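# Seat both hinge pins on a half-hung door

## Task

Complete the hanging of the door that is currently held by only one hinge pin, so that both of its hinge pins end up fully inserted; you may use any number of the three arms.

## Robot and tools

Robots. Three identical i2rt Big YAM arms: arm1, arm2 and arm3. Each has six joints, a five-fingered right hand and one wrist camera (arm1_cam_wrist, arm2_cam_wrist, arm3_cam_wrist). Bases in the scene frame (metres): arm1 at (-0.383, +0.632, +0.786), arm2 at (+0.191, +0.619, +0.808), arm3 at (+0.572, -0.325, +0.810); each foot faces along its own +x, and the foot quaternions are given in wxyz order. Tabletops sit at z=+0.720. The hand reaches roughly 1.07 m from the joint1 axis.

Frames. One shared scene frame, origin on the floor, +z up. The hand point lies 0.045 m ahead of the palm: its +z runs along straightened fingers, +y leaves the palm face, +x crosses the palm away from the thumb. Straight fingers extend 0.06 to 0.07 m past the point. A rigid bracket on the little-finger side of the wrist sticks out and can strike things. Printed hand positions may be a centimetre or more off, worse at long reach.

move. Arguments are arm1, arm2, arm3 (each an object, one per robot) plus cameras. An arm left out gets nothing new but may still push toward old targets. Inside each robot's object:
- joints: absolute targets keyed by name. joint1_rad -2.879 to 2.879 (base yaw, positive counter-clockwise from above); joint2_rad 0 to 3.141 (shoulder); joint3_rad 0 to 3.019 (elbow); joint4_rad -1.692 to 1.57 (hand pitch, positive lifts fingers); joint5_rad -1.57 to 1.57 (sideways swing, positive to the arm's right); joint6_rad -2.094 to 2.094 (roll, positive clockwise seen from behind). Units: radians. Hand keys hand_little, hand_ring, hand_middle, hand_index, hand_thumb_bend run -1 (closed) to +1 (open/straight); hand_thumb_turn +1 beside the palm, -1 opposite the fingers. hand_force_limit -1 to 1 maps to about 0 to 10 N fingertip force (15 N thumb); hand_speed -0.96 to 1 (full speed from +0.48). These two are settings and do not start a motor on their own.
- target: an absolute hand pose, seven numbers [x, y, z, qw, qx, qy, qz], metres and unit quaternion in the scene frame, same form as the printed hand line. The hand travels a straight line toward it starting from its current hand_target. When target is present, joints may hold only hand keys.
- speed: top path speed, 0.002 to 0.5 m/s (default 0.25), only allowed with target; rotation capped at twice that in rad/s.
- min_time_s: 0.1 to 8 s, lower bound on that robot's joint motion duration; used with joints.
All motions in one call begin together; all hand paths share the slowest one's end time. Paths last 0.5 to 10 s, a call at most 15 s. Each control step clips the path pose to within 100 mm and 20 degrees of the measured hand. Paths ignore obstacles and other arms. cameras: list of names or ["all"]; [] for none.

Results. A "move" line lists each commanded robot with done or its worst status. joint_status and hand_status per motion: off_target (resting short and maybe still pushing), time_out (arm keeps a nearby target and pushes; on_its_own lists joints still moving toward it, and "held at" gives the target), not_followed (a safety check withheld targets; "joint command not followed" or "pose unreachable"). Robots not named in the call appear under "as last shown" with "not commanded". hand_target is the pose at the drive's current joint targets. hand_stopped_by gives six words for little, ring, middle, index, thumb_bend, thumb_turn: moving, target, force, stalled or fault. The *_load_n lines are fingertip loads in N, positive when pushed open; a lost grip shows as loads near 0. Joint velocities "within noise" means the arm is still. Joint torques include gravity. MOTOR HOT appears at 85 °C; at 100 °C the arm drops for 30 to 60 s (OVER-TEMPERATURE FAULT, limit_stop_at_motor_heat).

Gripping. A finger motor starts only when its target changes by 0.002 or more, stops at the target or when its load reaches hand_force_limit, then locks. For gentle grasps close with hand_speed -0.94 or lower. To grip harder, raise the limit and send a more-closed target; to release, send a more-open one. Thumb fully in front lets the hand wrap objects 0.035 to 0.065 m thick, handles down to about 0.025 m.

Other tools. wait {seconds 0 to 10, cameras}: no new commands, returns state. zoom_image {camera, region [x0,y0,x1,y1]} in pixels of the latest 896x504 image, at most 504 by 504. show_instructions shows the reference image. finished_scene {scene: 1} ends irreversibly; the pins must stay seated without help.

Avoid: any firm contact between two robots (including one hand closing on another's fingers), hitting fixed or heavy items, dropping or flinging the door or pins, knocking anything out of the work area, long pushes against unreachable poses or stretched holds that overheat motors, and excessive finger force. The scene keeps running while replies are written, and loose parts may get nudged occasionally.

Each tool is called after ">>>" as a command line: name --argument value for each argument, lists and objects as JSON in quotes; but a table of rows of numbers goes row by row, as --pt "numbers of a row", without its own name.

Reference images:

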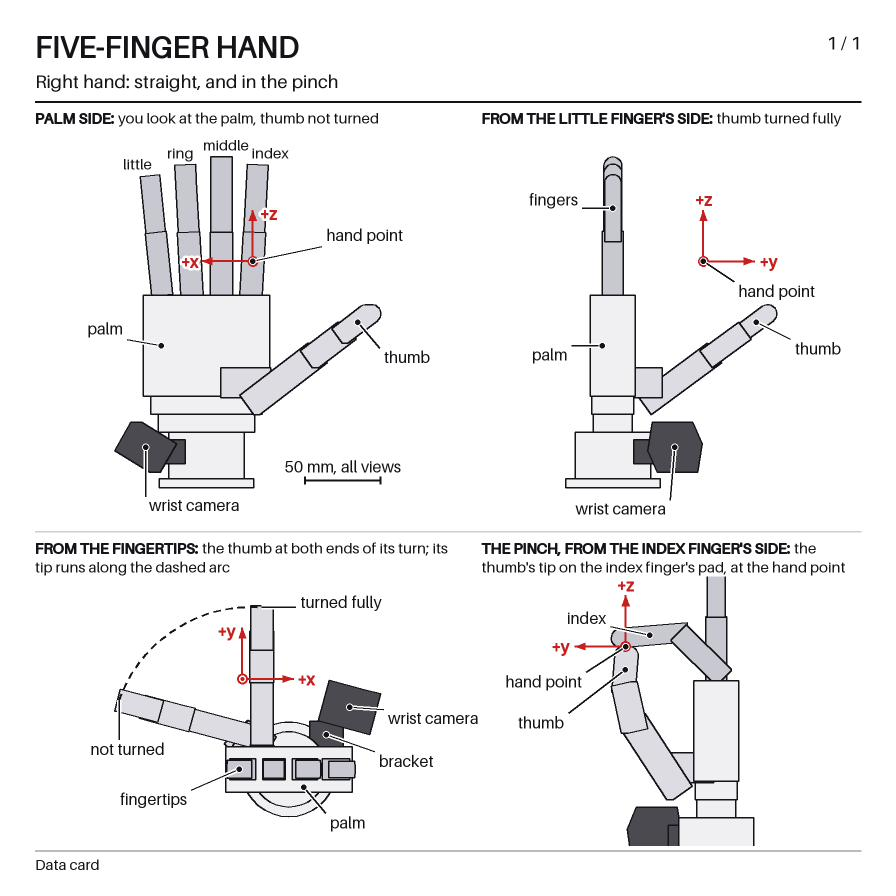

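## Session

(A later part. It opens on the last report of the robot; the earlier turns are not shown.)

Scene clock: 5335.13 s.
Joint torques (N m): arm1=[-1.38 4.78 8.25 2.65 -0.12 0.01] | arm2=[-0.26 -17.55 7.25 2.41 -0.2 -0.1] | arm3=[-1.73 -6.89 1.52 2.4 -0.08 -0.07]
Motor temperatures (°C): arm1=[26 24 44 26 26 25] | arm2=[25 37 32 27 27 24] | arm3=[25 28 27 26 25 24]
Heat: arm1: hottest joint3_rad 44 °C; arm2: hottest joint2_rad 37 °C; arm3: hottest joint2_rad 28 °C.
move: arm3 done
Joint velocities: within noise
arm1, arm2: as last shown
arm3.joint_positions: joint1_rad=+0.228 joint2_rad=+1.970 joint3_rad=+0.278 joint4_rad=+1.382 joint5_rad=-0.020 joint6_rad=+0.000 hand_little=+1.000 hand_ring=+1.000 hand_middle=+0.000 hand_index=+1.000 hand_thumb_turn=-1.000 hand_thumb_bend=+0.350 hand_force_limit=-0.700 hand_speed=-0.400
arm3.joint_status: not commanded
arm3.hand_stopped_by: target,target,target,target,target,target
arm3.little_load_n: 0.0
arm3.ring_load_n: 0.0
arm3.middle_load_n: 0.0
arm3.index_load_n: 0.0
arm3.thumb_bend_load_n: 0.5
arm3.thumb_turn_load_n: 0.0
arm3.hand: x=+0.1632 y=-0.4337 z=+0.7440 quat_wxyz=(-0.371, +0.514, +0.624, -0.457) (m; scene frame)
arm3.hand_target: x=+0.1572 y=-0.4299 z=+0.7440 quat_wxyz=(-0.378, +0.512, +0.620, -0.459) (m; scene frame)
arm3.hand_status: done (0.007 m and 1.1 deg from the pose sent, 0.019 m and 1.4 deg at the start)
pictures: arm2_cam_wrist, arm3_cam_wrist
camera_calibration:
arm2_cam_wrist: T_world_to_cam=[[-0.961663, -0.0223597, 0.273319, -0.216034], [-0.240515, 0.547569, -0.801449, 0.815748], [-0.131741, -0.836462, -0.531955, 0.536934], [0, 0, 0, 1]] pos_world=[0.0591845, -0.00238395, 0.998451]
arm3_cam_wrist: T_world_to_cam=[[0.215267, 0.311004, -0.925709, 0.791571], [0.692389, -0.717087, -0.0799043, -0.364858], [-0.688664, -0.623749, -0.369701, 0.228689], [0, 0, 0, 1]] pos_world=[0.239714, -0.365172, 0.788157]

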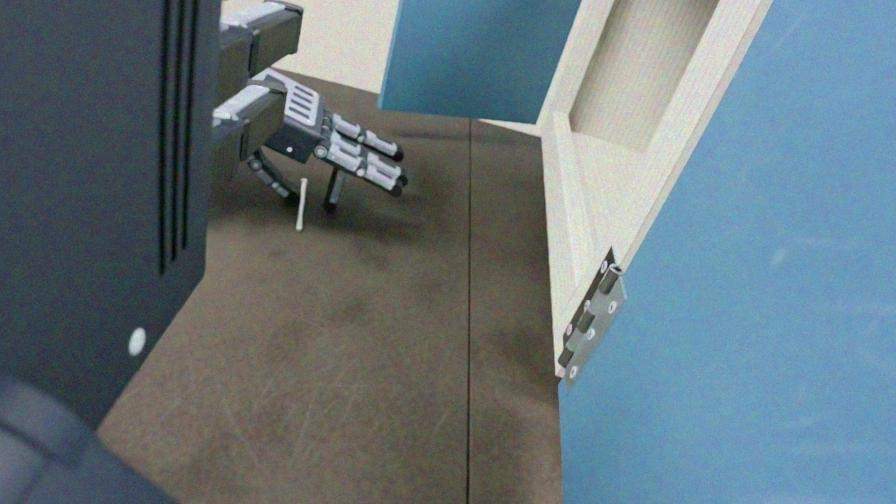

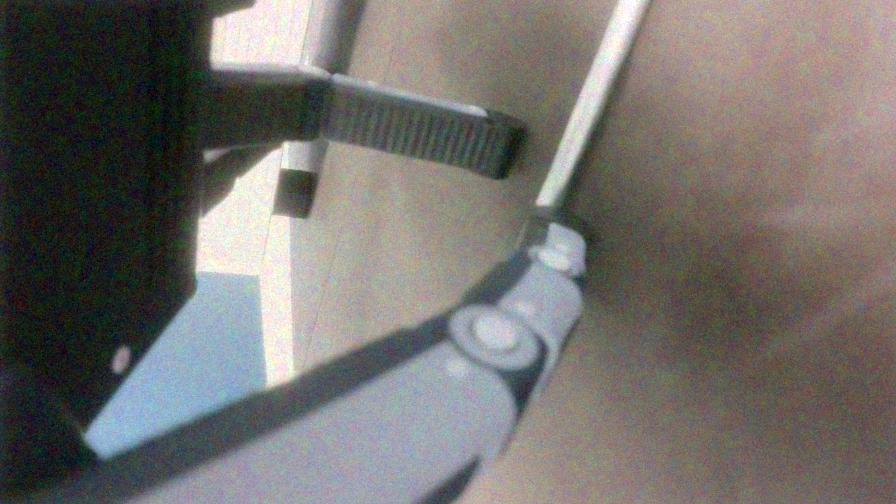

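>>> move --arm3 '{"joints": {"hand_middle": -0.5, "hand_force_limit": -0.5, "hand_speed": -0.94}}' --cameras '["arm3_cam_wrist", "arm2_cam_wrist"]'

>>> zoom_image --camera "arm2_cam_wrist" --region '[250, 120, 410, 250]'

Scene clock: 5347.27 s.
Joint torques (N m): arm1=[-1.49 4.89 8.25 2.66 -0.12 0.01] | arm2=[-0.21 -17.49 7.27 2.43 -0.2 -0.09] | arm3=[-1.79 -6.89 1.54 2.24 -0.08 -0.07]
Motor temperatures (°C): arm1=[26 24 44 26 26 25] | arm2=[25 37 32 27 27 24] | arm3=[25 28 27 26 25 24]
Heat: arm1: hottest joint3_rad 44 °C; arm2: hottest joint2_rad 37 °C; arm3: hottest joint2_rad 28 °C.
move: arm3 off_target
Joint velocities: within noise
arm1, arm2: as last shown
arm3.joint_positions: joint1_rad=+0.228 joint2_rad=+1.970 joint3_rad=+0.278 joint4_rad=+1.386 joint5_rad=-0.020 joint6_rad=+0.000 hand_little=+1.000 hand_ring=+1.000 hand_middle=-0.320 hand_index=+1.000 hand_thumb_turn=-1.000 hand_thumb_bend=+0.350 hand_force_limit=-0.500 hand_speed=-0.940
arm3.joint_status: hand_middle off_target (ended at -0.320, target -0.500); the others done
arm3.hand_stopped_by: target,target,force,target,target,target
arm3.little_load_n: 0.0
arm3.ring_load_n: 0.0
arm3.middle_load_n: 4.0
arm3.index_load_n: 0.0
arm3.thumb_bend_load_n: 1.5
arm3.thumb_turn_load_n: 0.0
arm3.hand: x=+0.1626 y=-0.4338 z=+0.7450 quat_wxyz=(-0.372, +0.513, +0.623, -0.458) (m; scene frame)
arm3.hand_target: x=+0.1572 y=-0.4299 z=+0.7440 quat_wxyz=(-0.378, +0.512, +0.620, -0.458) (m; scene frame)
arm3.hand_status: not commanded
pictures: arm2_cam_wrist, arm3_cam_wrist
camera_calibration:
arm2_cam_wrist: T_world_to_cam=[[-0.961663, -0.0223597, 0.273319, -0.216034], [-0.240515, 0.547569, -0.801449, 0.815748], [-0.131741, -0.836462, -0.531955, 0.536934], [0, 0, 0, 1]] pos_world=[0.0591845, -0.00238395, 0.998451]
arm3_cam_wrist: T_world_to_cam=[[0.211449, 0.310291, -0.926827, 0.793781], [0.692042, -0.717161, -0.0822128, -0.362729], [-0.690194, -0.624019, -0.366378, 0.226222], [0, 0, 0, 1]] pos_world=[0.239316, -0.365272, 0.788759]

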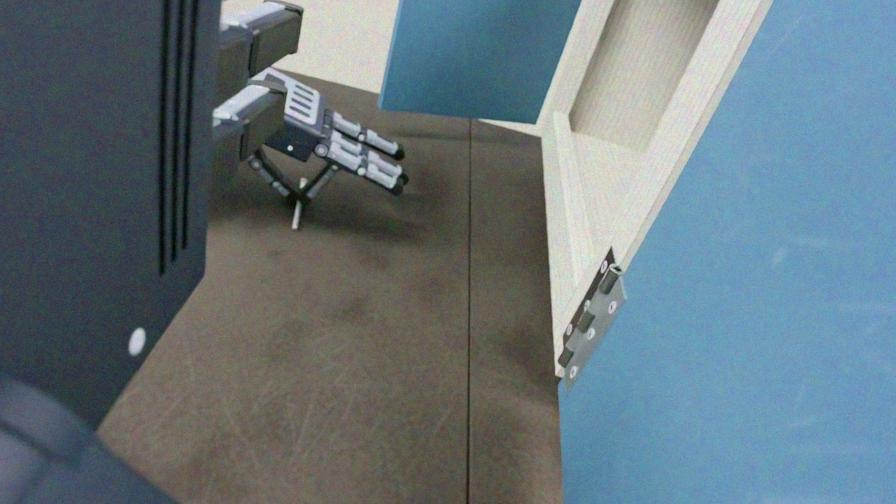

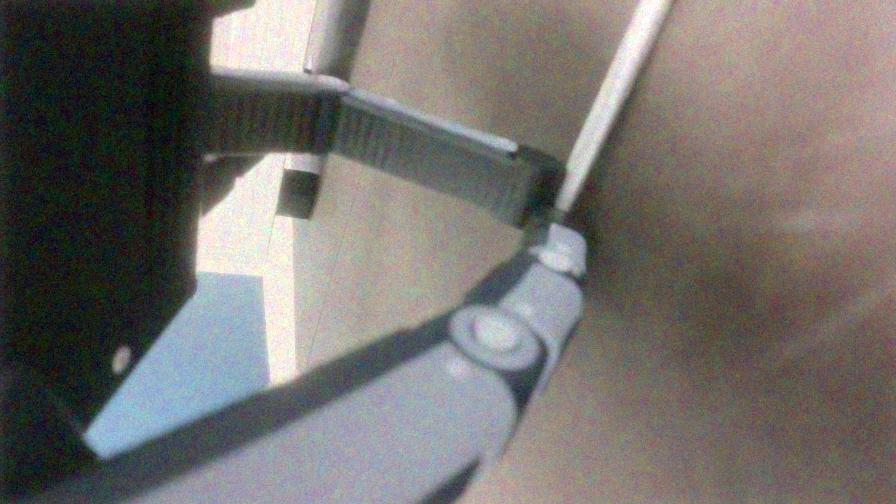

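Scaled by 3.150.

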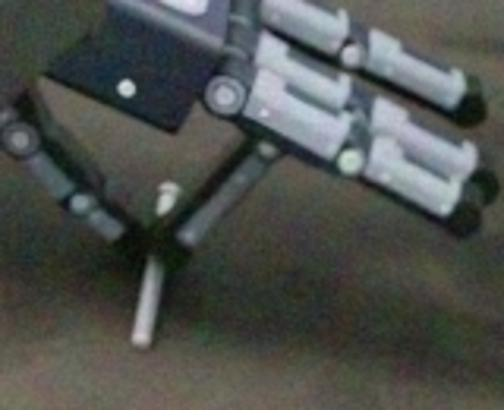

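>>> move --arm3 '{"joints": {"hand_middle": -0.05, "hand_speed": -0.6}}' --cameras '[]'

>>> move --arm3 '{"target": [0.1570, -0.4300, 0.7370, 0.3784, -0.5114, -0.6203, 0.4589], "speed": 0.03}' --cameras '["arm3_cam_wrist", "arm2_cam_wrist"]'

>>> zoom_image --camera "arm2_cam_wrist" --region '[250, 120, 410, 250]'

Scene clock: 5364.43 s.
Joint torques (N m): arm1=[-1.49 4.89 8.25 2.66 -0.12 0.01] | arm2=[-0.21 -17.55 7.24 2.4 -0.2 -0.09] | arm3=[-1.79 -6.89 1.54 2.25 -0.08 -0.07]
Motor temperatures (°C): arm1=[26 24 44 26 26 25] | arm2=[25 37 32 27 27 24] | arm3=[25 28 27 26 25 24]
Heat: arm1: hottest joint3_rad 44 °C; arm2: hottest joint2_rad 37 °C; arm3: hottest joint2_rad 28 °C.
move: arm3 done
Joint velocities: within noise
arm1, arm2: as last shown
arm2.middle_load_n: -0.5
arm3.joint_positions: joint1_rad=+0.228 joint2_rad=+1.970 joint3_rad=+0.278 joint4_rad=+1.386 joint5_rad=-0.020 joint6_rad=+0.000 hand_little=+1.000 hand_ring=+1.000 hand_middle=-0.050 hand_index=+1.000 hand_thumb_turn=-1.000 hand_thumb_bend=+0.350 hand_force_limit=-0.500 hand_speed=-0.600
arm3.joint_status: all done
arm3.hand_stopped_by: target,target,target,target,target,target
arm3.little_load_n: 0.0
arm3.ring_load_n: 0.0
arm3.middle_load_n: 0.0
arm3.index_load_n: 0.0
arm3.thumb_bend_load_n: 0.0
arm3.thumb_turn_load_n: 0.0
arm3.hand: x=+0.1626 y=-0.4338 z=+0.7450 quat_wxyz=(-0.372, +0.513, +0.623, -0.458) (m; scene frame)
arm3.hand_target: x=+0.1572 y=-0.4299 z=+0.7440 quat_wxyz=(-0.378, +0.512, +0.620, -0.458) (m; scene frame)
arm3.hand_status: not commanded
pictures: none
No camera images: "cameras" was empty.

Scene clock: 5365.40 s.
Joint torques (N m): arm1=[-1.44 4.84 8.25 2.65 -0.12 0] | arm2=[-0.15 -17.55 7.24 2.4 -0.21 -0.1] | arm3=[-1.67 -6.18 1.81 1.94 -0.08 -0.07]
Motor temperatures (°C): arm1=[26 24 44 26 26 25] | arm2=[25 37 32 27 27 24] | arm3=[25 28 27 26 25 24]
Heat: arm1: hottest joint3_rad 44 °C; arm2: hottest joint2_rad 37 °C; arm3: hottest joint2_rad 28 °C.
move: arm3 done
Joint velocities: within noise
arm1.joint_positions: joint1_rad=+0.341 joint2_rad=+0.633 joint3_rad=+1.483 joint4_rad=-1.120 joint5_rad=+0.125 joint6_rad=-1.102 hand_little=+1.000 hand_ring=+1.000 hand_middle=+1.000 hand_index=+1.000 hand_thumb_turn=+1.000 hand_thumb_bend=+1.000 hand_force_limit=+0.000 hand_speed=-0.800
arm1.joint_status: not commanded
arm1.hand_stopped_by: target,target,target,target,target,target
arm1.little_load_n: 0.0
arm1.ring_load_n: 0.0
arm1.middle_load_n: 0.0
arm1.index_load_n: -0.5
arm1.thumb_bend_load_n: 0.0
arm1.thumb_turn_load_n: 0.0
arm1.hand: x=-0.3319 y=+0.3842 z=+1.3607 quat_wxyz=(+0.238, +0.532, -0.590, +0.559) (m; scene frame)
arm1.hand_target: x=-0.3302 y=+0.3853 z=+1.3736 quat_wxyz=(+0.239, +0.526, -0.580, +0.574) (m; scene frame)
arm1.hand_status: not commanded
arm2.joint_positions: joint1_rad=-0.024 joint2_rad=+1.893 joint3_rad=+1.036 joint4_rad=+0.825 joint5_rad=-0.165 joint6_rad=-1.574 hand_little=+1.000 hand_ring=+1.000 hand_middle=+1.000 hand_index=+1.000 hand_thumb_turn=+1.000 hand_thumb_bend=+1.000 hand_force_limit=+0.000 hand_speed=+0.300
arm2.joint_status: not commanded
arm2.hand_stopped_by: target,target,target,target,target,target
arm2.little_load_n: 0.0
arm2.ring_load_n: 0.0
arm2.middle_load_n: 0.0
arm2.index_load_n: 0.0
arm2.thumb_bend_load_n: 0.0
arm2.thumb_turn_load_n: 0.0
arm2.hand: x=+0.0450 y=-0.0990 z=+0.9407 quat_wxyz=(+0.485, +0.507, -0.512, +0.495) (m; scene frame)
arm2.hand_target: x=+0.0401 y=-0.0998 z=+0.9599 quat_wxyz=(+0.500, +0.500, -0.500, +0.500) (m; scene frame)
arm2.hand_status: not commanded
arm3.joint_positions: joint1_rad=+0.227 joint2_rad=+1.998 joint3_rad=+0.279 joint4_rad=+1.428 joint5_rad=-0.021 joint6_rad=+0.000 hand_little=+1.000 hand_ring=+1.000 hand_middle=-0.050 hand_index=+1.000 hand_thumb_turn=-1.000 hand_thumb_bend=+0.350 hand_force_limit=-0.500 hand_speed=-0.600
arm3.joint_status: not commanded
arm3.hand_stopped_by: target,target,target,target,target,target
arm3.little_load_n: 0.0
arm3.ring_load_n: 0.0
arm3.middle_load_n: 0.0
arm3.index_load_n: 0.0
arm3.thumb_bend_load_n: -1.0
arm3.thumb_turn_load_n: -0.5
arm3.hand: x=+0.1622 y=-0.4337 z=+0.7437 quat_wxyz=(-0.375, +0.511, +0.620, -0.463) (m; scene frame)
arm3.hand_target: x=+0.1573 y=-0.4299 z=+0.7371 quat_wxyz=(-0.378, +0.512, +0.620, -0.459) (m; scene frame)
arm3.hand_status: done (0.009 m and 0.6 deg from the pose sent, 0.011 m and 0.9 deg at the start)
pictures: arm2_cam_wrist, arm3_cam_wrist
camera_calibration:
arm2_cam_wrist: T_world_to_cam=[[-0.961663, -0.0223597, 0.273319, -0.216034], [-0.240515, 0.547569, -0.801449, 0.815748], [-0.131741, -0.836462, -0.531955, 0.536934], [0, 0, 0, 1]] pos_world=[0.0591845, -0.00238395, 0.998451]
arm3_cam_wrist: T_world_to_cam=[[0.198962, 0.30779, -0.930419, 0.796267], [0.690835, -0.717439, -0.0896054, -0.356932], [-0.695098, -0.624937, -0.355375, 0.217765], [0, 0, 0, 1]] pos_world=[0.239522, -0.36507, 0.786267]

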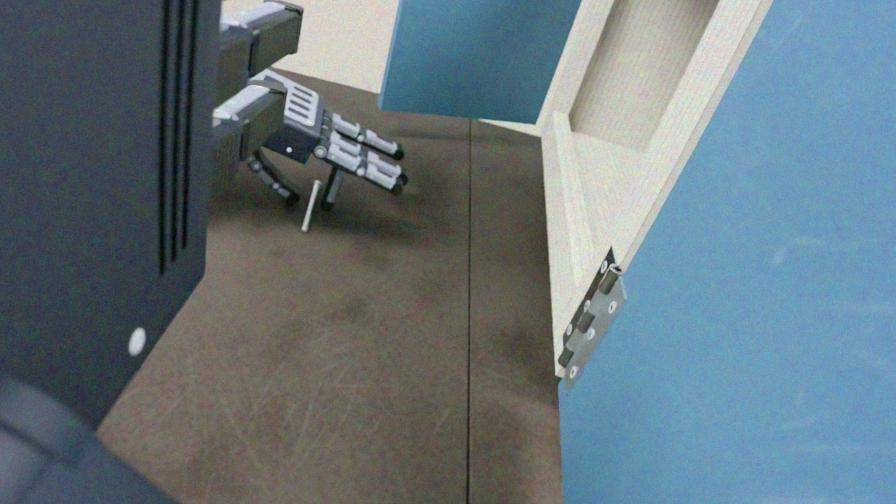

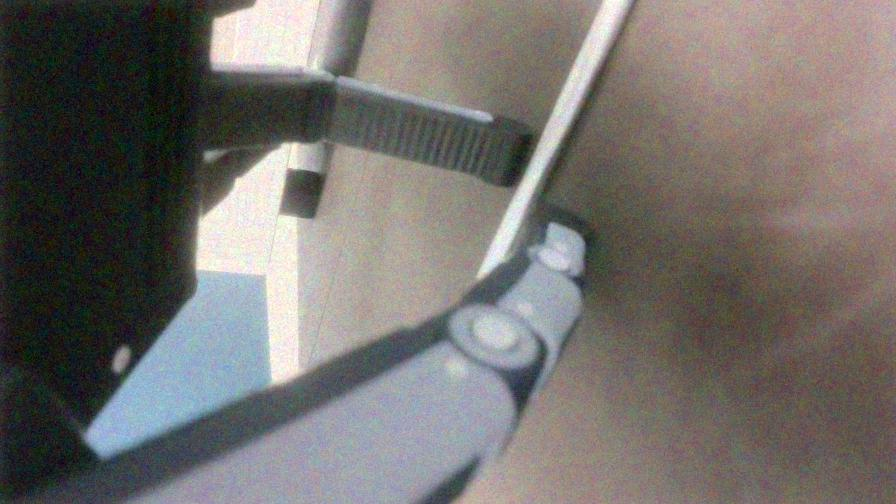

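Scaled by 3.150.

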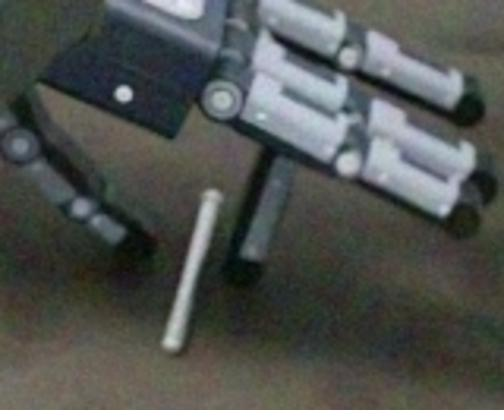

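>>> move --arm3 '{"target": [0.1700, -0.4100, 0.8400, 0.3784, -0.5114, -0.6203, 0.4589], "speed": 0.12, "joints": {"hand_middle": 0.9, "hand_index": 0.9, "hand_speed": -0.3}}' --cameras '["arm3_cam_wrist", "arm2_cam_wrist"]'

>>> zoom_image --camera "arm2_cam_wrist" --region '[250, 120, 410, 250]'

Scene clock: 5567.83 s.
Joint torques (N m): arm1=[-1.44 4.84 8.28 2.65 -0.13 0] | arm2=[-0.15 -17.55 7.24 2.43 -0.2 -0.09] | arm3=[-1.67 -5.42 4.34 1.2 -0.1 -0.06]
Motor temperatures (°C): arm1=[26 24 44 26 26 25] | arm2=[25 37 32 27 27 24] | arm3=[25 28 27 26 25 24]
Heat: arm1: hottest joint3_rad 44 °C; arm2: hottest joint2_rad 37 °C; arm3: hottest joint2_rad 28 °C.
move: arm3 done
Joint velocities: within noise
arm1, arm2: as last shown
arm1.index_load_n: 0.0
arm3.joint_positions: joint1_rad=+0.156 joint2_rad=+1.383 joint3_rad=+0.232 joint4_rad=+0.868 joint5_rad=-0.089 joint6_rad=-0.021 hand_little=+1.000 hand_ring=+1.000 hand_middle=+0.900 hand_index=+0.900 hand_thumb_turn=-1.000 hand_thumb_bend=+0.350 hand_force_limit=-0.500 hand_speed=-0.300
arm3.joint_status: all done
arm3.hand_stopped_by: target,target,target,target,target,target
arm3.little_load_n: 0.0
arm3.ring_load_n: 0.0
arm3.middle_load_n: 0.0
arm3.index_load_n: 0.0
arm3.thumb_bend_load_n: 0.0
arm3.thumb_turn_load_n: 0.0
arm3.hand: x=+0.1685 y=-0.4145 z=+0.8429 quat_wxyz=(-0.378, +0.509, +0.618, -0.465) (m; scene frame)
arm3.hand_target: x=+0.1700 y=-0.4101 z=+0.8401 quat_wxyz=(-0.378, +0.511, +0.620, -0.459) (m; scene frame)
arm3.hand_status: done (0.006 m and 0.8 deg from the pose sent, 0.100 m and 0.6 deg at the start)
pictures: arm2_cam_wrist, arm3_cam_wrist
camera_calibration:
arm2_cam_wrist: T_world_to_cam=[[-0.961663, -0.0223597, 0.273319, -0.216034], [-0.240515, 0.547569, -0.801449, 0.815748], [-0.131741, -0.836462, -0.531955, 0.536934], [0, 0, 0, 1]] pos_world=[0.0591845, -0.00238395, 0.998451]
arm3_cam_wrist: T_world_to_cam=[[0.190617, 0.306984, -0.93243, 0.884228], [0.68968, -0.717811, -0.0953334, -0.333738], [-0.698575, -0.624907, -0.348547, 0.264255], [0, 0, 0, 1]] pos_world=[0.246226, -0.34587, 0.88477]

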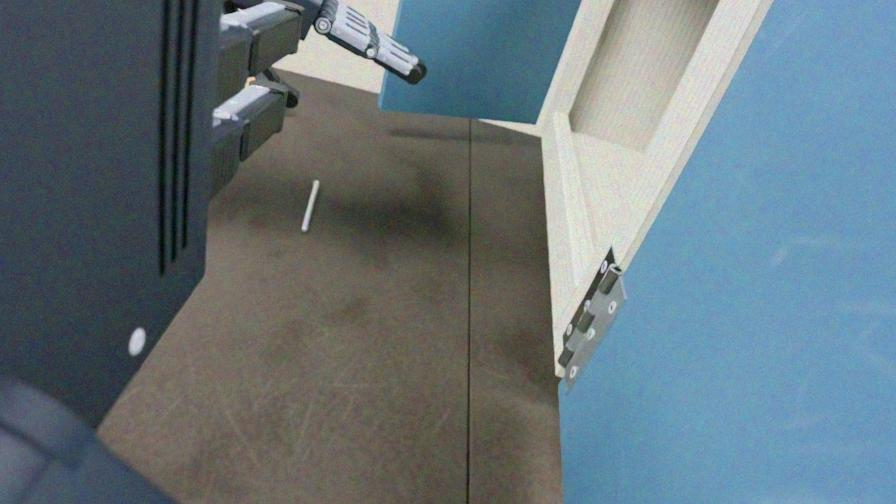

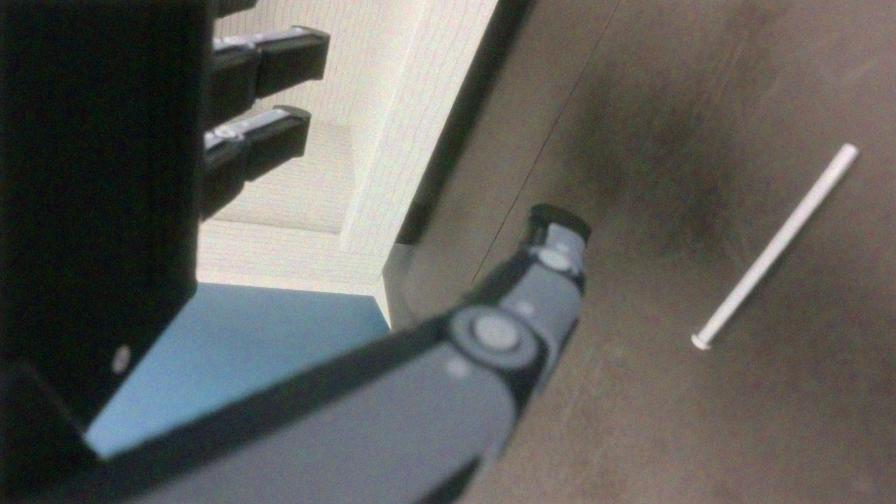

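Scaled by 3.150.

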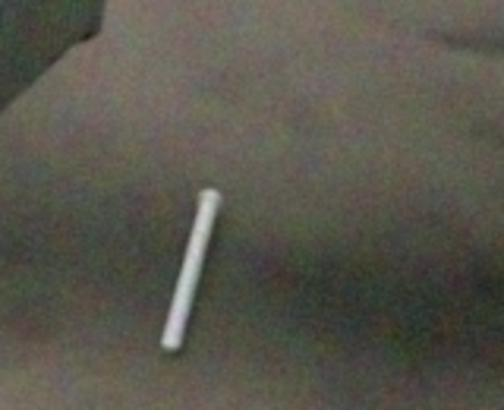

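>>> move --arm3 '{"target": [0.1640, -0.4240, 0.8200, 0.0249, -0.0440, 0.8693, -0.4918], "speed": 0.25, "joints": {"hand_middle": 1.0, "hand_index": -0.42, "hand_thumb_bend": 0.2, "hand_speed": -0.3}}' --cameras '["arm3_cam_wrist", "arm2_cam_wrist"]'

Scene clock: 5669.70 s.
Joint torques (N m): arm1=[-1.44 4.84 8.27 2.66 -0.12 0.01] | arm2=[-0.21 -17.44 7.25 2.41 -0.2 -0.08] | arm3=[-0.32 -10.17 8.39 -0.75 -0.54 -0.08]
Motor temperatures (°C): arm1=[26 24 44 26 26 25] | arm2=[25 37 32 27 27 24] | arm3=[25 27 29 25 25 24]
Heat: arm1: hottest joint3_rad 44 °C; arm2: hottest joint2_rad 37 °C; arm3: hottest joint3_rad 29 °C.
move: arm3 off_target
Joint velocities: within noise
arm1, arm2: as last shown
arm1.little_load_n: 0.5
arm3.joint_positions: joint1_rad=-0.030 joint2_rad=+1.799 joint3_rad=+1.077 joint4_rad=-1.128 joint5_rad=-1.007 joint6_rad=-1.885 hand_little=+1.000 hand_ring=+1.000 hand_middle=+1.000 hand_index=-0.312 hand_thumb_turn=-1.000 hand_thumb_bend=+0.200 hand_force_limit=-0.500 hand_speed=-0.300
arm3.joint_status: hand_index off_target (ended at -0.312, target -0.420); the others done
arm3.hand_stopped_by: target,target,target,force,target,target
arm3.little_load_n: 0.0
arm3.ring_load_n: 0.0
arm3.middle_load_n: 0.0
arm3.index_load_n: 4.5
arm3.thumb_bend_load_n: 1.5
arm3.thumb_turn_load_n: -5.5
arm3.hand: x=+0.1780 y=-0.4222 z=+0.8187 quat_wxyz=(+0.028, -0.034, +0.869, -0.493) (m; scene frame)
arm3.hand_target: x=+0.1644 y=-0.4241 z=+0.8201 quat_wxyz=(+0.025, -0.044, +0.869, -0.492) (m; scene frame)
arm3.hand_status: off_target (0.014 m and 1.2 deg from the pose sent, 0.025 m and 85.6 deg at the start)
pictures: arm2_cam_wrist, arm3_cam_wrist
camera_calibration:
arm2_cam_wrist: T_world_to_cam=[[-0.961663, -0.0223597, 0.273319, -0.216034], [-0.240515, 0.547569, -0.801449, 0.815748], [-0.131741, -0.836462, -0.531955, 0.536934], [0, 0, 0, 1]] pos_world=[0.0591845, -0.00238395, 0.998451]
arm3_cam_wrist: T_world_to_cam=[[-0.2973, 0.447896, -0.843209, 0.93551], [0.787554, 0.614323, 0.0486397, 0.0790296], [0.539789, -0.649612, -0.535381, 0.179776], [0, 0, 0, 1]] pos_world=[0.118846, -0.350777, 0.881236]

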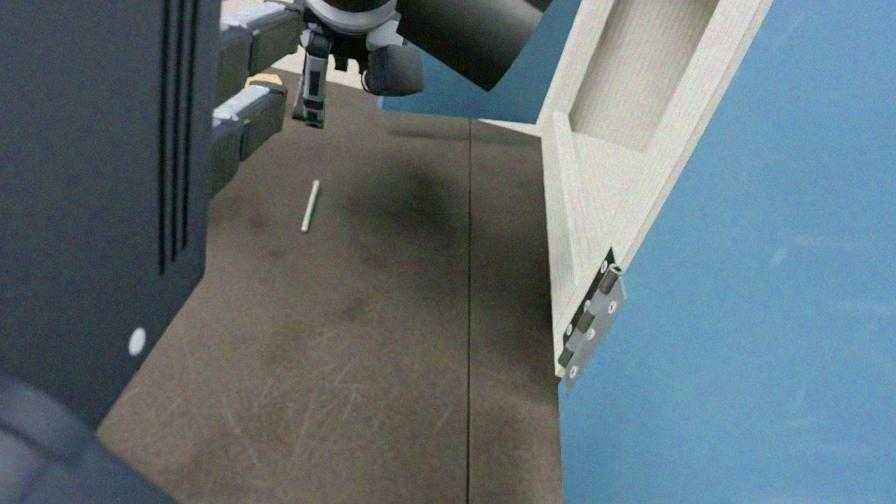

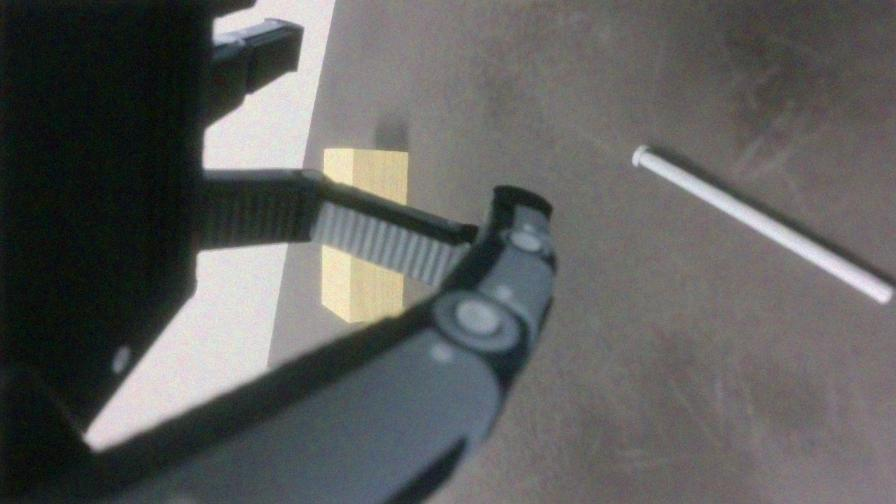

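>>> move --arm3 '{"joints": {"hand_index": 1.0, "hand_thumb_turn": -0.6, "hand_thumb_bend": 0.33}}' --cameras '[]'

>>> move --arm3 '{"joints": {"hand_middle": -0.4}}' --cameras '["arm3_cam_wrist"]'

>>> zoom_image --camera "arm3_cam_wrist" --region '[350, 80, 650, 330]'

Scene clock: 5692.53 s.
Joint torques (N m): arm1=[-1.44 4.89 8.25 2.65 -0.12 0.01] | arm2=[-0.26 -17.55 7.25 2.4 -0.2 -0.1] | arm3=[-0.32 -10.11 8.39 -0.75 -0.55 -0.05]
Motor temperatures (°C): arm1=[26 24 44 26 26 25] | arm2=[25 37 32 27 27 24] | arm3=[25 28 29 25 25 24]
Heat: arm1: hottest joint3_rad 44 °C; arm2: hottest joint2_rad 37 °C; arm3: hottest joint3_rad 29 °C.
move: arm3 done
Joint velocities: within noise
arm1, arm2: as last shown
arm1.little_load_n: 0.0
arm1.thumb_turn_load_n: 0.5
arm2.thumb_bend_load_n: 0.5
arm3.joint_positions: joint1_rad=-0.030 joint2_rad=+1.799 joint3_rad=+1.077 joint4_rad=-1.128 joint5_rad=-1.007 joint6_rad=-1.887 hand_little=+1.000 hand_ring=+1.000 hand_middle=+1.000 hand_index=+1.000 hand_thumb_turn=-0.600 hand_thumb_bend=+0.330 hand_force_limit=-0.500 hand_speed=-0.300
arm3.joint_status: all done
arm3.hand_stopped_by: target,target,target,target,target,target
arm3.little_load_n: 0.0
arm3.ring_load_n: 0.0
arm3.middle_load_n: 0.0
arm3.index_load_n: 0.0
arm3.thumb_bend_load_n: 0.0
arm3.thumb_turn_load_n: 0.0
arm3.hand: x=+0.1779 y=-0.4221 z=+0.8186 quat_wxyz=(+0.027, -0.035, +0.869, -0.493) (m; scene frame)
arm3.hand_target: x=+0.1644 y=-0.4241 z=+0.8201 quat_wxyz=(+0.025, -0.044, +0.869, -0.492) (m; scene frame)
arm3.hand_status: not commanded
pictures: none
No camera images: "cameras" was empty.

Scene clock: 5693.73 s.
Joint torques (N m): arm1=[-1.44 4.84 8.27 2.65 -0.12 0] | arm2=[-0.21 -17.49 7.23 2.41 -0.2 -0.09] | arm3=[-0.32 -10.11 8.39 -0.75 -0.54 -0.05]
Motor temperatures (°C): arm1=[26 24 44 26 26 25] | arm2=[25 37 32 27 27 24] | arm3=[25 28 29 25 25 24]
Heat: arm1: hottest joint3_rad 44 °C; arm2: hottest joint2_rad 37 °C; arm3: hottest joint3_rad 29 °C.
move: arm3 done
Joint velocities: within noise
arm1, arm2: as last shown
arm1.thumb_turn_load_n: 0.0
arm2.thumb_bend_load_n: 0.0
arm3.joint_positions: joint1_rad=-0.030 joint2_rad=+1.799 joint3_rad=+1.077 joint4_rad=-1.128 joint5_rad=-1.007 joint6_rad=-1.887 hand_little=+1.000 hand_ring=+1.000 hand_middle=-0.400 hand_index=+1.000 hand_thumb_turn=-0.600 hand_thumb_bend=+0.330 hand_force_limit=-0.500 hand_speed=-0.300
arm3.joint_status: all done
arm3.hand_stopped_by: target,target,target,target,target,target
arm3.little_load_n: 0.0
arm3.ring_load_n: 0.0
arm3.middle_load_n: 0.0
arm3.index_load_n: 0.0
arm3.thumb_bend_load_n: 0.5
arm3.thumb_turn_load_n: 0.0
arm3.hand: x=+0.1779 y=-0.4221 z=+0.8186 quat_wxyz=(+0.027, -0.035, +0.869, -0.493) (m; scene frame)
arm3.hand_target: x=+0.1644 y=-0.4241 z=+0.8201 quat_wxyz=(+0.025, -0.044, +0.869, -0.492) (m; scene frame)
arm3.hand_status: not commanded
pictures: arm3_cam_wrist
camera_calibration:
arm3_cam_wrist: T_world_to_cam=[[-0.299109, 0.447789, -0.842626, 0.935141], [0.786987, 0.615136, 0.0475367, 0.0804309], [0.539616, -0.648917, -0.536397, 0.180989], [0, 0, 0, 1]] pos_world=[0.118747, -0.350775, 0.881232]

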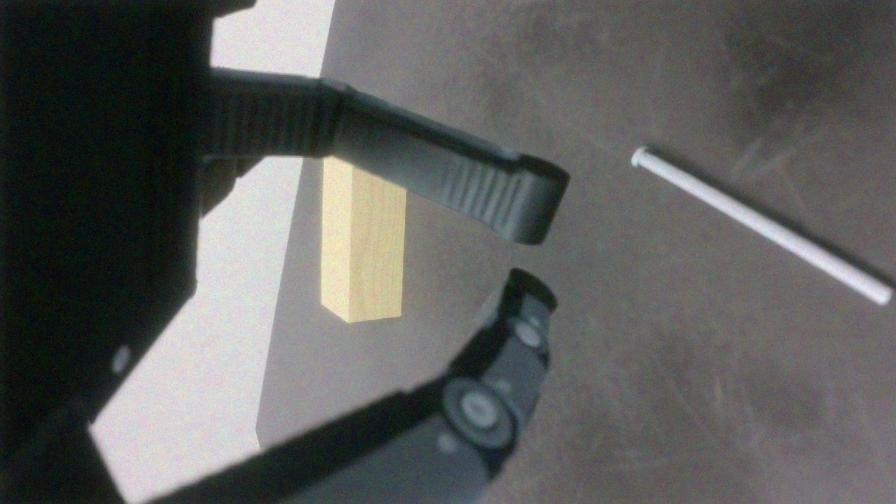

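Scaled by 1.680.

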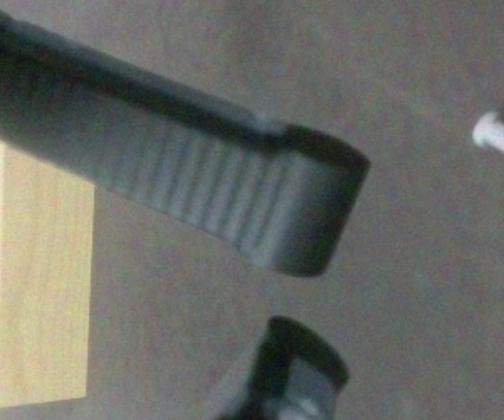

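>>> move --arm3 '{"joints": {"hand_middle": 0.9, "hand_speed": -0.2}}' --cameras '[]'

>>> move --arm3 '{"target": [0.1620, -0.4680, 0.8000, 0.4150, -0.5265, -0.5827, 0.4594], "speed": 0.25, "joints": {"hand_thumb_turn": -1.0, "hand_thumb_bend": 0.3}}' --cameras '[]'

>>> move --arm3 '{"target": [0.1560, -0.4680, 0.7640, 0.4150, -0.5265, -0.5827, 0.4594], "speed": 0.08, "joints": {"hand_middle": 0.0}}' --cameras '["arm3_cam_wrist", "arm2_cam_wrist"]'

>>> zoom_image --camera "arm2_cam_wrist" --region '[250, 120, 410, 250]'

Scene clock: 5872.30 s.
Joint torques (N m): arm1=[-1.44 4.89 8.27 2.63 -0.12 0] | arm2=[-0.21 -17.49 7.25 2.44 -0.2 -0.09] | arm3=[-0.32 -10.11 8.39 -0.75 -0.55 -0.05]
Motor temperatures (°C): arm1=[26 24 44 26 26 25] | arm2=[25 37 32 27 27 24] | arm3=[25 29 32 25 26 24]
Heat: arm1: hottest joint3_rad 44 °C; arm2: hottest joint2_rad 37 °C; arm3: hottest joint3_rad 32 °C.
move: arm3 done
Joint velocities: within noise
arm1, arm2: as last shown
arm2.middle_load_n: 0.5
arm3.joint_positions: joint1_rad=-0.030 joint2_rad=+1.799 joint3_rad=+1.077 joint4_rad=-1.128 joint5_rad=-1.007 joint6_rad=-1.887 hand_little=+1.000 hand_ring=+1.000 hand_middle=+0.900 hand_index=+1.000 hand_thumb_turn=-0.600 hand_thumb_bend=+0.330 hand_force_limit=-0.500 hand_speed=-0.200
arm3.joint_status: all done
arm3.hand_stopped_by: target,target,target,target,target,target
arm3.little_load_n: 0.0
arm3.ring_load_n: 0.0
arm3.middle_load_n: 0.0
arm3.index_load_n: 0.0
arm3.thumb_bend_load_n: 0.0
arm3.thumb_turn_load_n: 0.0
arm3.hand: x=+0.1779 y=-0.4221 z=+0.8186 quat_wxyz=(+0.027, -0.035, +0.869, -0.493) (m; scene frame)
arm3.hand_target: x=+0.1644 y=-0.4241 z=+0.8201 quat_wxyz=(+0.025, -0.044, +0.869, -0.492) (m; scene frame)
arm3.hand_status: not commanded
pictures: none
No camera images: "cameras" was empty.

Scene clock: 5876.23 s.
Joint torques (N m): arm1=[-1.44 4.89 8.27 2.63 -0.12 0.01] | arm2=[-0.26 -17.49 7.24 2.43 -0.2 -0.09] | arm3=[-0.5 -5.89 1.89 2.39 0.12 0.1]
Motor temperatures (°C): arm1=[26 24 44 26 26 25] | arm2=[25 37 32 27 27 24] | arm3=[25 29 32 25 26 24]
Heat: arm1: hottest joint3_rad 44 °C; arm2: hottest joint2_rad 37 °C; arm3: hottest joint3_rad 32 °C.
move: arm3 done
Joint velocities: within noise
arm1, arm2: as last shown
arm1.thumb_turn_load_n: -0.5
arm2.middle_load_n: 0.0
arm3.joint_positions: joint1_rad=+0.422 joint2_rad=+1.720 joint3_rad=+0.262 joint4_rad=+1.219 joint5_rad=+0.268 joint6_rad=+0.055 hand_little=+1.000 hand_ring=+1.000 hand_middle=+0.900 hand_index=+1.000 hand_thumb_turn=-1.000 hand_thumb_bend=+0.300 hand_force_limit=-0.500 hand_speed=-0.200
arm3.joint_status: all done
arm3.hand_stopped_by: target,target,target,target,target,target
arm3.little_load_n: 0.0
arm3.ring_load_n: 0.0
arm3.middle_load_n: 0.0
arm3.index_load_n: 0.0
arm3.thumb_bend_load_n: 0.0
arm3.thumb_turn_load_n: 0.0
arm3.hand: x=+0.1585 y=-0.4663 z=+0.8033 quat_wxyz=(-0.418, +0.525, +0.584, -0.457) (m; scene frame)
arm3.hand_target: x=+0.1619 y=-0.4680 z=+0.8001 quat_wxyz=(-0.415, +0.527, +0.583, -0.459) (m; scene frame)
arm3.hand_status: done (0.005 m and 0.5 deg from the pose sent, 0.052 m and 90.7 deg at the start)
pictures: none
No camera images: "cameras" was empty.

Scene clock: 5877.30 s.
Joint torques (N m): arm1=[-1.44 4.84 8.28 2.66 -0.12 0] | arm2=[-0.21 -17.61 7.25 2.41 -0.21 -0.1] | arm3=[-1.14 -7.3 1.74 2.39 -0.02 0.09]
Motor temperatures (°C): arm1=[26 24 44 26 26 25] | arm2=[25 37 32 27 27 24] | arm3=[25 29 32 25 26 24]
Heat: arm1: hottest joint3_rad 44 °C; arm2: hottest joint2_rad 37 °C; arm3: hottest joint3_rad 32 °C.
move: arm3 done
Joint velocities: within noise
arm1, arm2: as last shown
arm1.thumb_turn_load_n: 0.0
arm3.joint_positions: joint1_rad=+0.422 joint2_rad=+1.942 joint3_rad=+0.280 joint4_rad=+1.400 joint5_rad=+0.264 joint6_rad=+0.056 hand_little=+1.000 hand_ring=+1.000 hand_middle=+0.000 hand_index=+1.000 hand_thumb_turn=-1.000 hand_thumb_bend=+0.300 hand_force_limit=-0.500 hand_speed=-0.200
arm3.joint_status: all done
arm3.hand_stopped_by: target,target,target,target,target,target
arm3.little_load_n: 0.0
arm3.ring_load_n: 0.0
arm3.middle_load_n: 0.0
arm3.index_load_n: 0.0
arm3.thumb_bend_load_n: 0.0
arm3.thumb_turn_load_n: 0.0
arm3.hand: x=+0.1619 y=-0.4660 z=+0.7609 quat_wxyz=(-0.413, +0.527, +0.590, -0.451) (m; scene frame)
arm3.hand_target: x=+0.1561 y=-0.4679 z=+0.7640 quat_wxyz=(-0.415, +0.527, +0.583, -0.459) (m; scene frame)
arm3.hand_status: done (0.007 m and 1.4 deg from the pose sent, 0.039 m and 0.5 deg at the start)
pictures: arm2_cam_wrist, arm3_cam_wrist
camera_calibration:
arm2_cam_wrist: T_world_to_cam=[[-0.961663, -0.0223597, 0.273319, -0.216034], [-0.240515, 0.547569, -0.801449, 0.815748], [-0.131741, -0.836462, -0.531955, 0.536934], [0, 0, 0, 1]] pos_world=[0.0591845, -0.00238395, 0.998451]
arm3_cam_wrist: T_world_to_cam=[[0.18954, 0.30219, -0.934214, 0.824015], [0.61576, -0.777692, -0.12663, -0.366181], [-0.764797, -0.55125, -0.33348, 0.232441], [0, 0, 0, 1]] pos_world=[0.247065, -0.405652, 0.800952]

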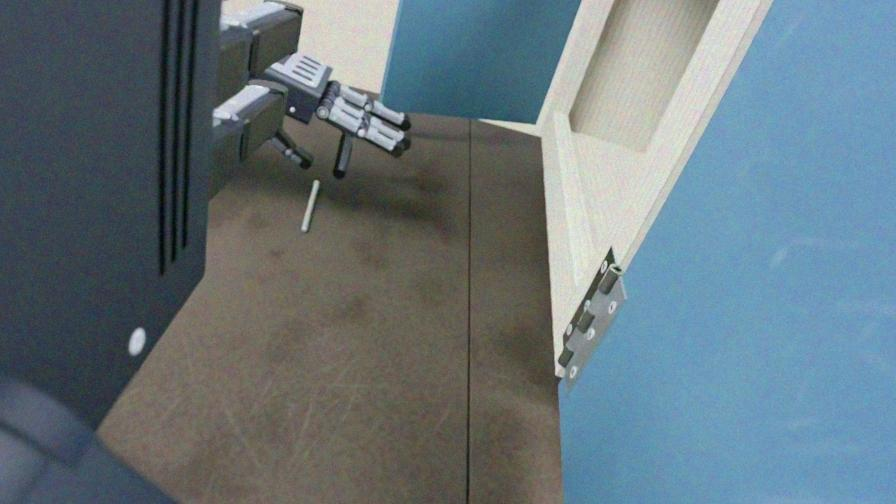

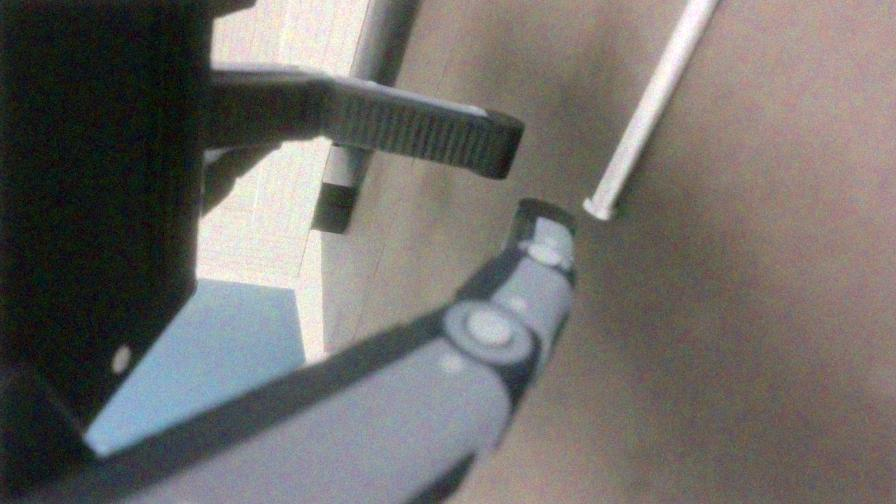

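Scaled by 3.150.

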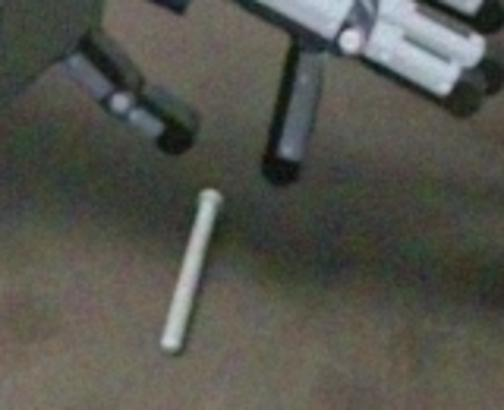

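>>> move --arm3 '{"target": [0.1530, -0.4715, 0.7470, 0.4150, -0.5265, -0.5827, 0.4594], "speed": 0.05}' --cameras '["arm3_cam_wrist", "arm2_cam_wrist"]'

>>> zoom_image --camera "arm2_cam_wrist" --region '[250, 120, 410, 250]'

>>> zoom_image --camera "arm3_cam_wrist" --region '[400, 50, 750, 350]'

Scene clock: 5900.00 s.
Joint torques (N m): arm1=[-1.49 4.95 8.25 2.65 -0.12 0.01] | arm2=[-0.21 -17.44 7.25 2.4 -0.2 -0.09] | arm3=[-0.5 -7.41 1.17 2.4 0.13 0.11]
Motor temperatures (°C): arm1=[26 24 44 26 26 25] | arm2=[25 37 32 27 27 24] | arm3=[25 29 31 26 25 24]
Heat: arm1: hottest joint3_rad 44 °C; arm2: hottest joint2_rad 37 °C; arm3: hottest joint3_rad 31 °C.
move: arm3 done
Joint velocities: within noise
arm1.joint_positions: joint1_rad=+0.341 joint2_rad=+0.633 joint3_rad=+1.483 joint4_rad=-1.120 joint5_rad=+0.125 joint6_rad=-1.102 hand_little=+1.000 hand_ring=+1.000 hand_middle=+1.000 hand_index=+1.000 hand_thumb_turn=+1.000 hand_thumb_bend=+1.000 hand_force_limit=+0.000 hand_speed=-0.800
arm1.joint_status: not commanded
arm1.hand_stopped_by: target,target,target,target,target,target
arm1.little_load_n: 0.0
arm1.ring_load_n: 0.0
arm1.middle_load_n: 0.0
arm1.index_load_n: 0.0
arm1.thumb_bend_load_n: 0.0
arm1.thumb_turn_load_n: 0.0
arm1.hand: x=-0.3319 y=+0.3842 z=+1.3607 quat_wxyz=(+0.238, +0.532, -0.590, +0.559) (m; scene frame)
arm1.hand_target: x=-0.3302 y=+0.3853 z=+1.3736 quat_wxyz=(+0.239, +0.526, -0.580, +0.574) (m; scene frame)
arm1.hand_status: not commanded
arm2.joint_positions: joint1_rad=-0.024 joint2_rad=+1.893 joint3_rad=+1.036 joint4_rad=+0.825 joint5_rad=-0.165 joint6_rad=-1.574 hand_little=+1.000 hand_ring=+1.000 hand_middle=+1.000 hand_index=+1.000 hand_thumb_turn=+1.000 hand_thumb_bend=+1.000 hand_force_limit=+0.000 hand_speed=+0.300
arm2.joint_status: not commanded
arm2.hand_stopped_by: target,target,target,target,target,target
arm2.little_load_n: 0.0
arm2.ring_load_n: 0.0
arm2.middle_load_n: 0.0
arm2.index_load_n: 0.0
arm2.thumb_bend_load_n: 0.0
arm2.thumb_turn_load_n: 0.0
arm2.hand: x=+0.0450 y=-0.0990 z=+0.9407 quat_wxyz=(+0.485, +0.507, -0.512, +0.495) (m; scene frame)
arm2.hand_target: x=+0.0401 y=-0.0998 z=+0.9599 quat_wxyz=(+0.500, +0.500, -0.500, +0.500) (m; scene frame)
arm2.hand_status: not commanded
arm3.joint_positions: joint1_rad=+0.422 joint2_rad=+2.029 joint3_rad=+0.308 joint4_rad=+1.465 joint5_rad=+0.268 joint6_rad=+0.056 hand_little=+1.000 hand_ring=+1.000 hand_middle=+0.000 hand_index=+1.000 hand_thumb_turn=-1.000 hand_thumb_bend=+0.300 hand_force_limit=-0.500 hand_speed=-0.200
arm3.joint_status: not commanded
arm3.hand_stopped_by: target,target,target,target,target,target
arm3.little_load_n: 0.0
arm3.ring_load_n: -0.5
arm3.middle_load_n: 0.0
arm3.index_load_n: 0.0
arm3.thumb_bend_load_n: 0.0
arm3.thumb_turn_load_n: 0.0
arm3.hand: x=+0.1561 y=-0.4676 z=+0.7463 quat_wxyz=(-0.415, +0.527, +0.588, -0.452) (m; scene frame)
arm3.hand_target: x=+0.1532 y=-0.4714 z=+0.7470 quat_wxyz=(-0.415, +0.527, +0.583, -0.459) (m; scene frame)
arm3.hand_status: done (0.005 m and 1.1 deg from the pose sent, 0.017 m and 1.4 deg at the start)
pictures: arm2_cam_wrist, arm3_cam_wrist
camera_calibration:
arm2_cam_wrist: T_world_to_cam=[[-0.961663, -0.0223597, 0.273319, -0.216034], [-0.240515, 0.547569, -0.801449, 0.815748], [-0.131741, -0.836462, -0.531955, 0.536934], [0, 0, 0, 1]] pos_world=[0.0591845, -0.00238395, 0.998451]
arm3_cam_wrist: T_world_to_cam=[[0.18532, 0.30002, -0.935759, 0.812831], [0.612346, -0.780025, -0.128819, -0.364568], [-0.768563, -0.549135, -0.32827, 0.21996], [0, 0, 0, 1]] pos_world=[0.241661, -0.407451, 0.785857]

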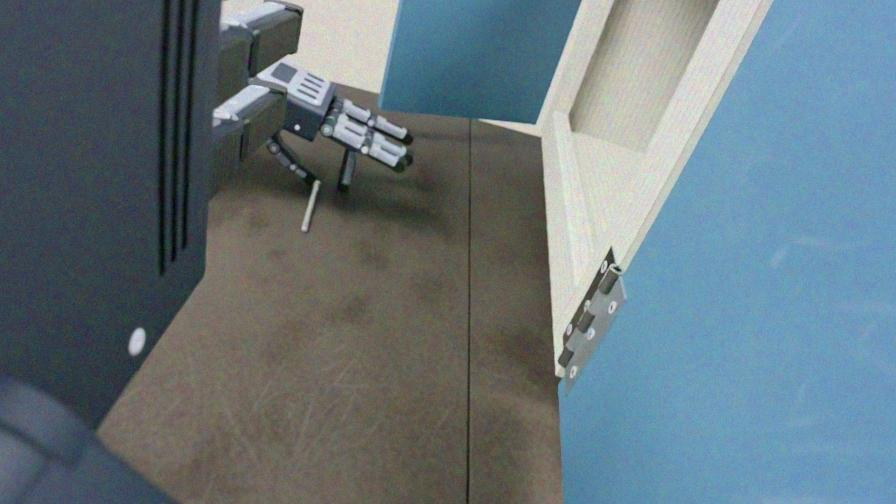

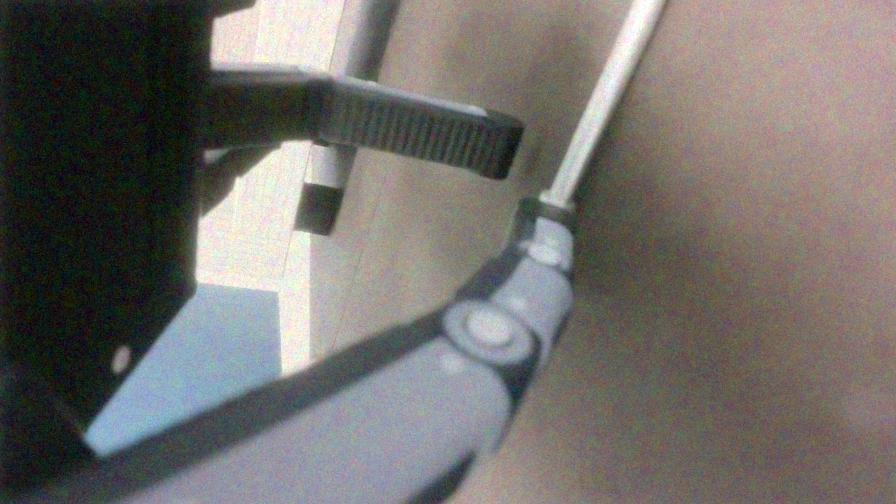

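Scaled by 3.150.

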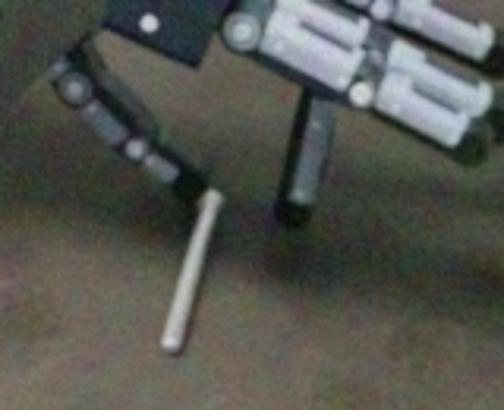

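Scaled by 1.440.

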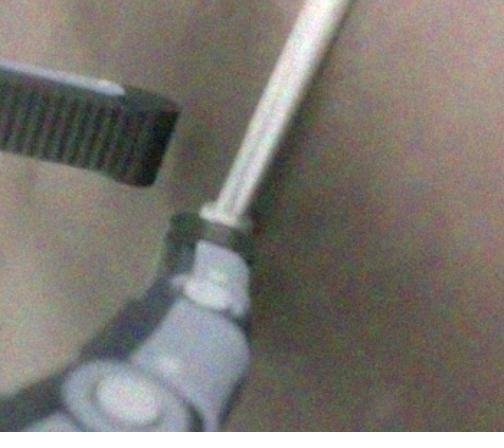

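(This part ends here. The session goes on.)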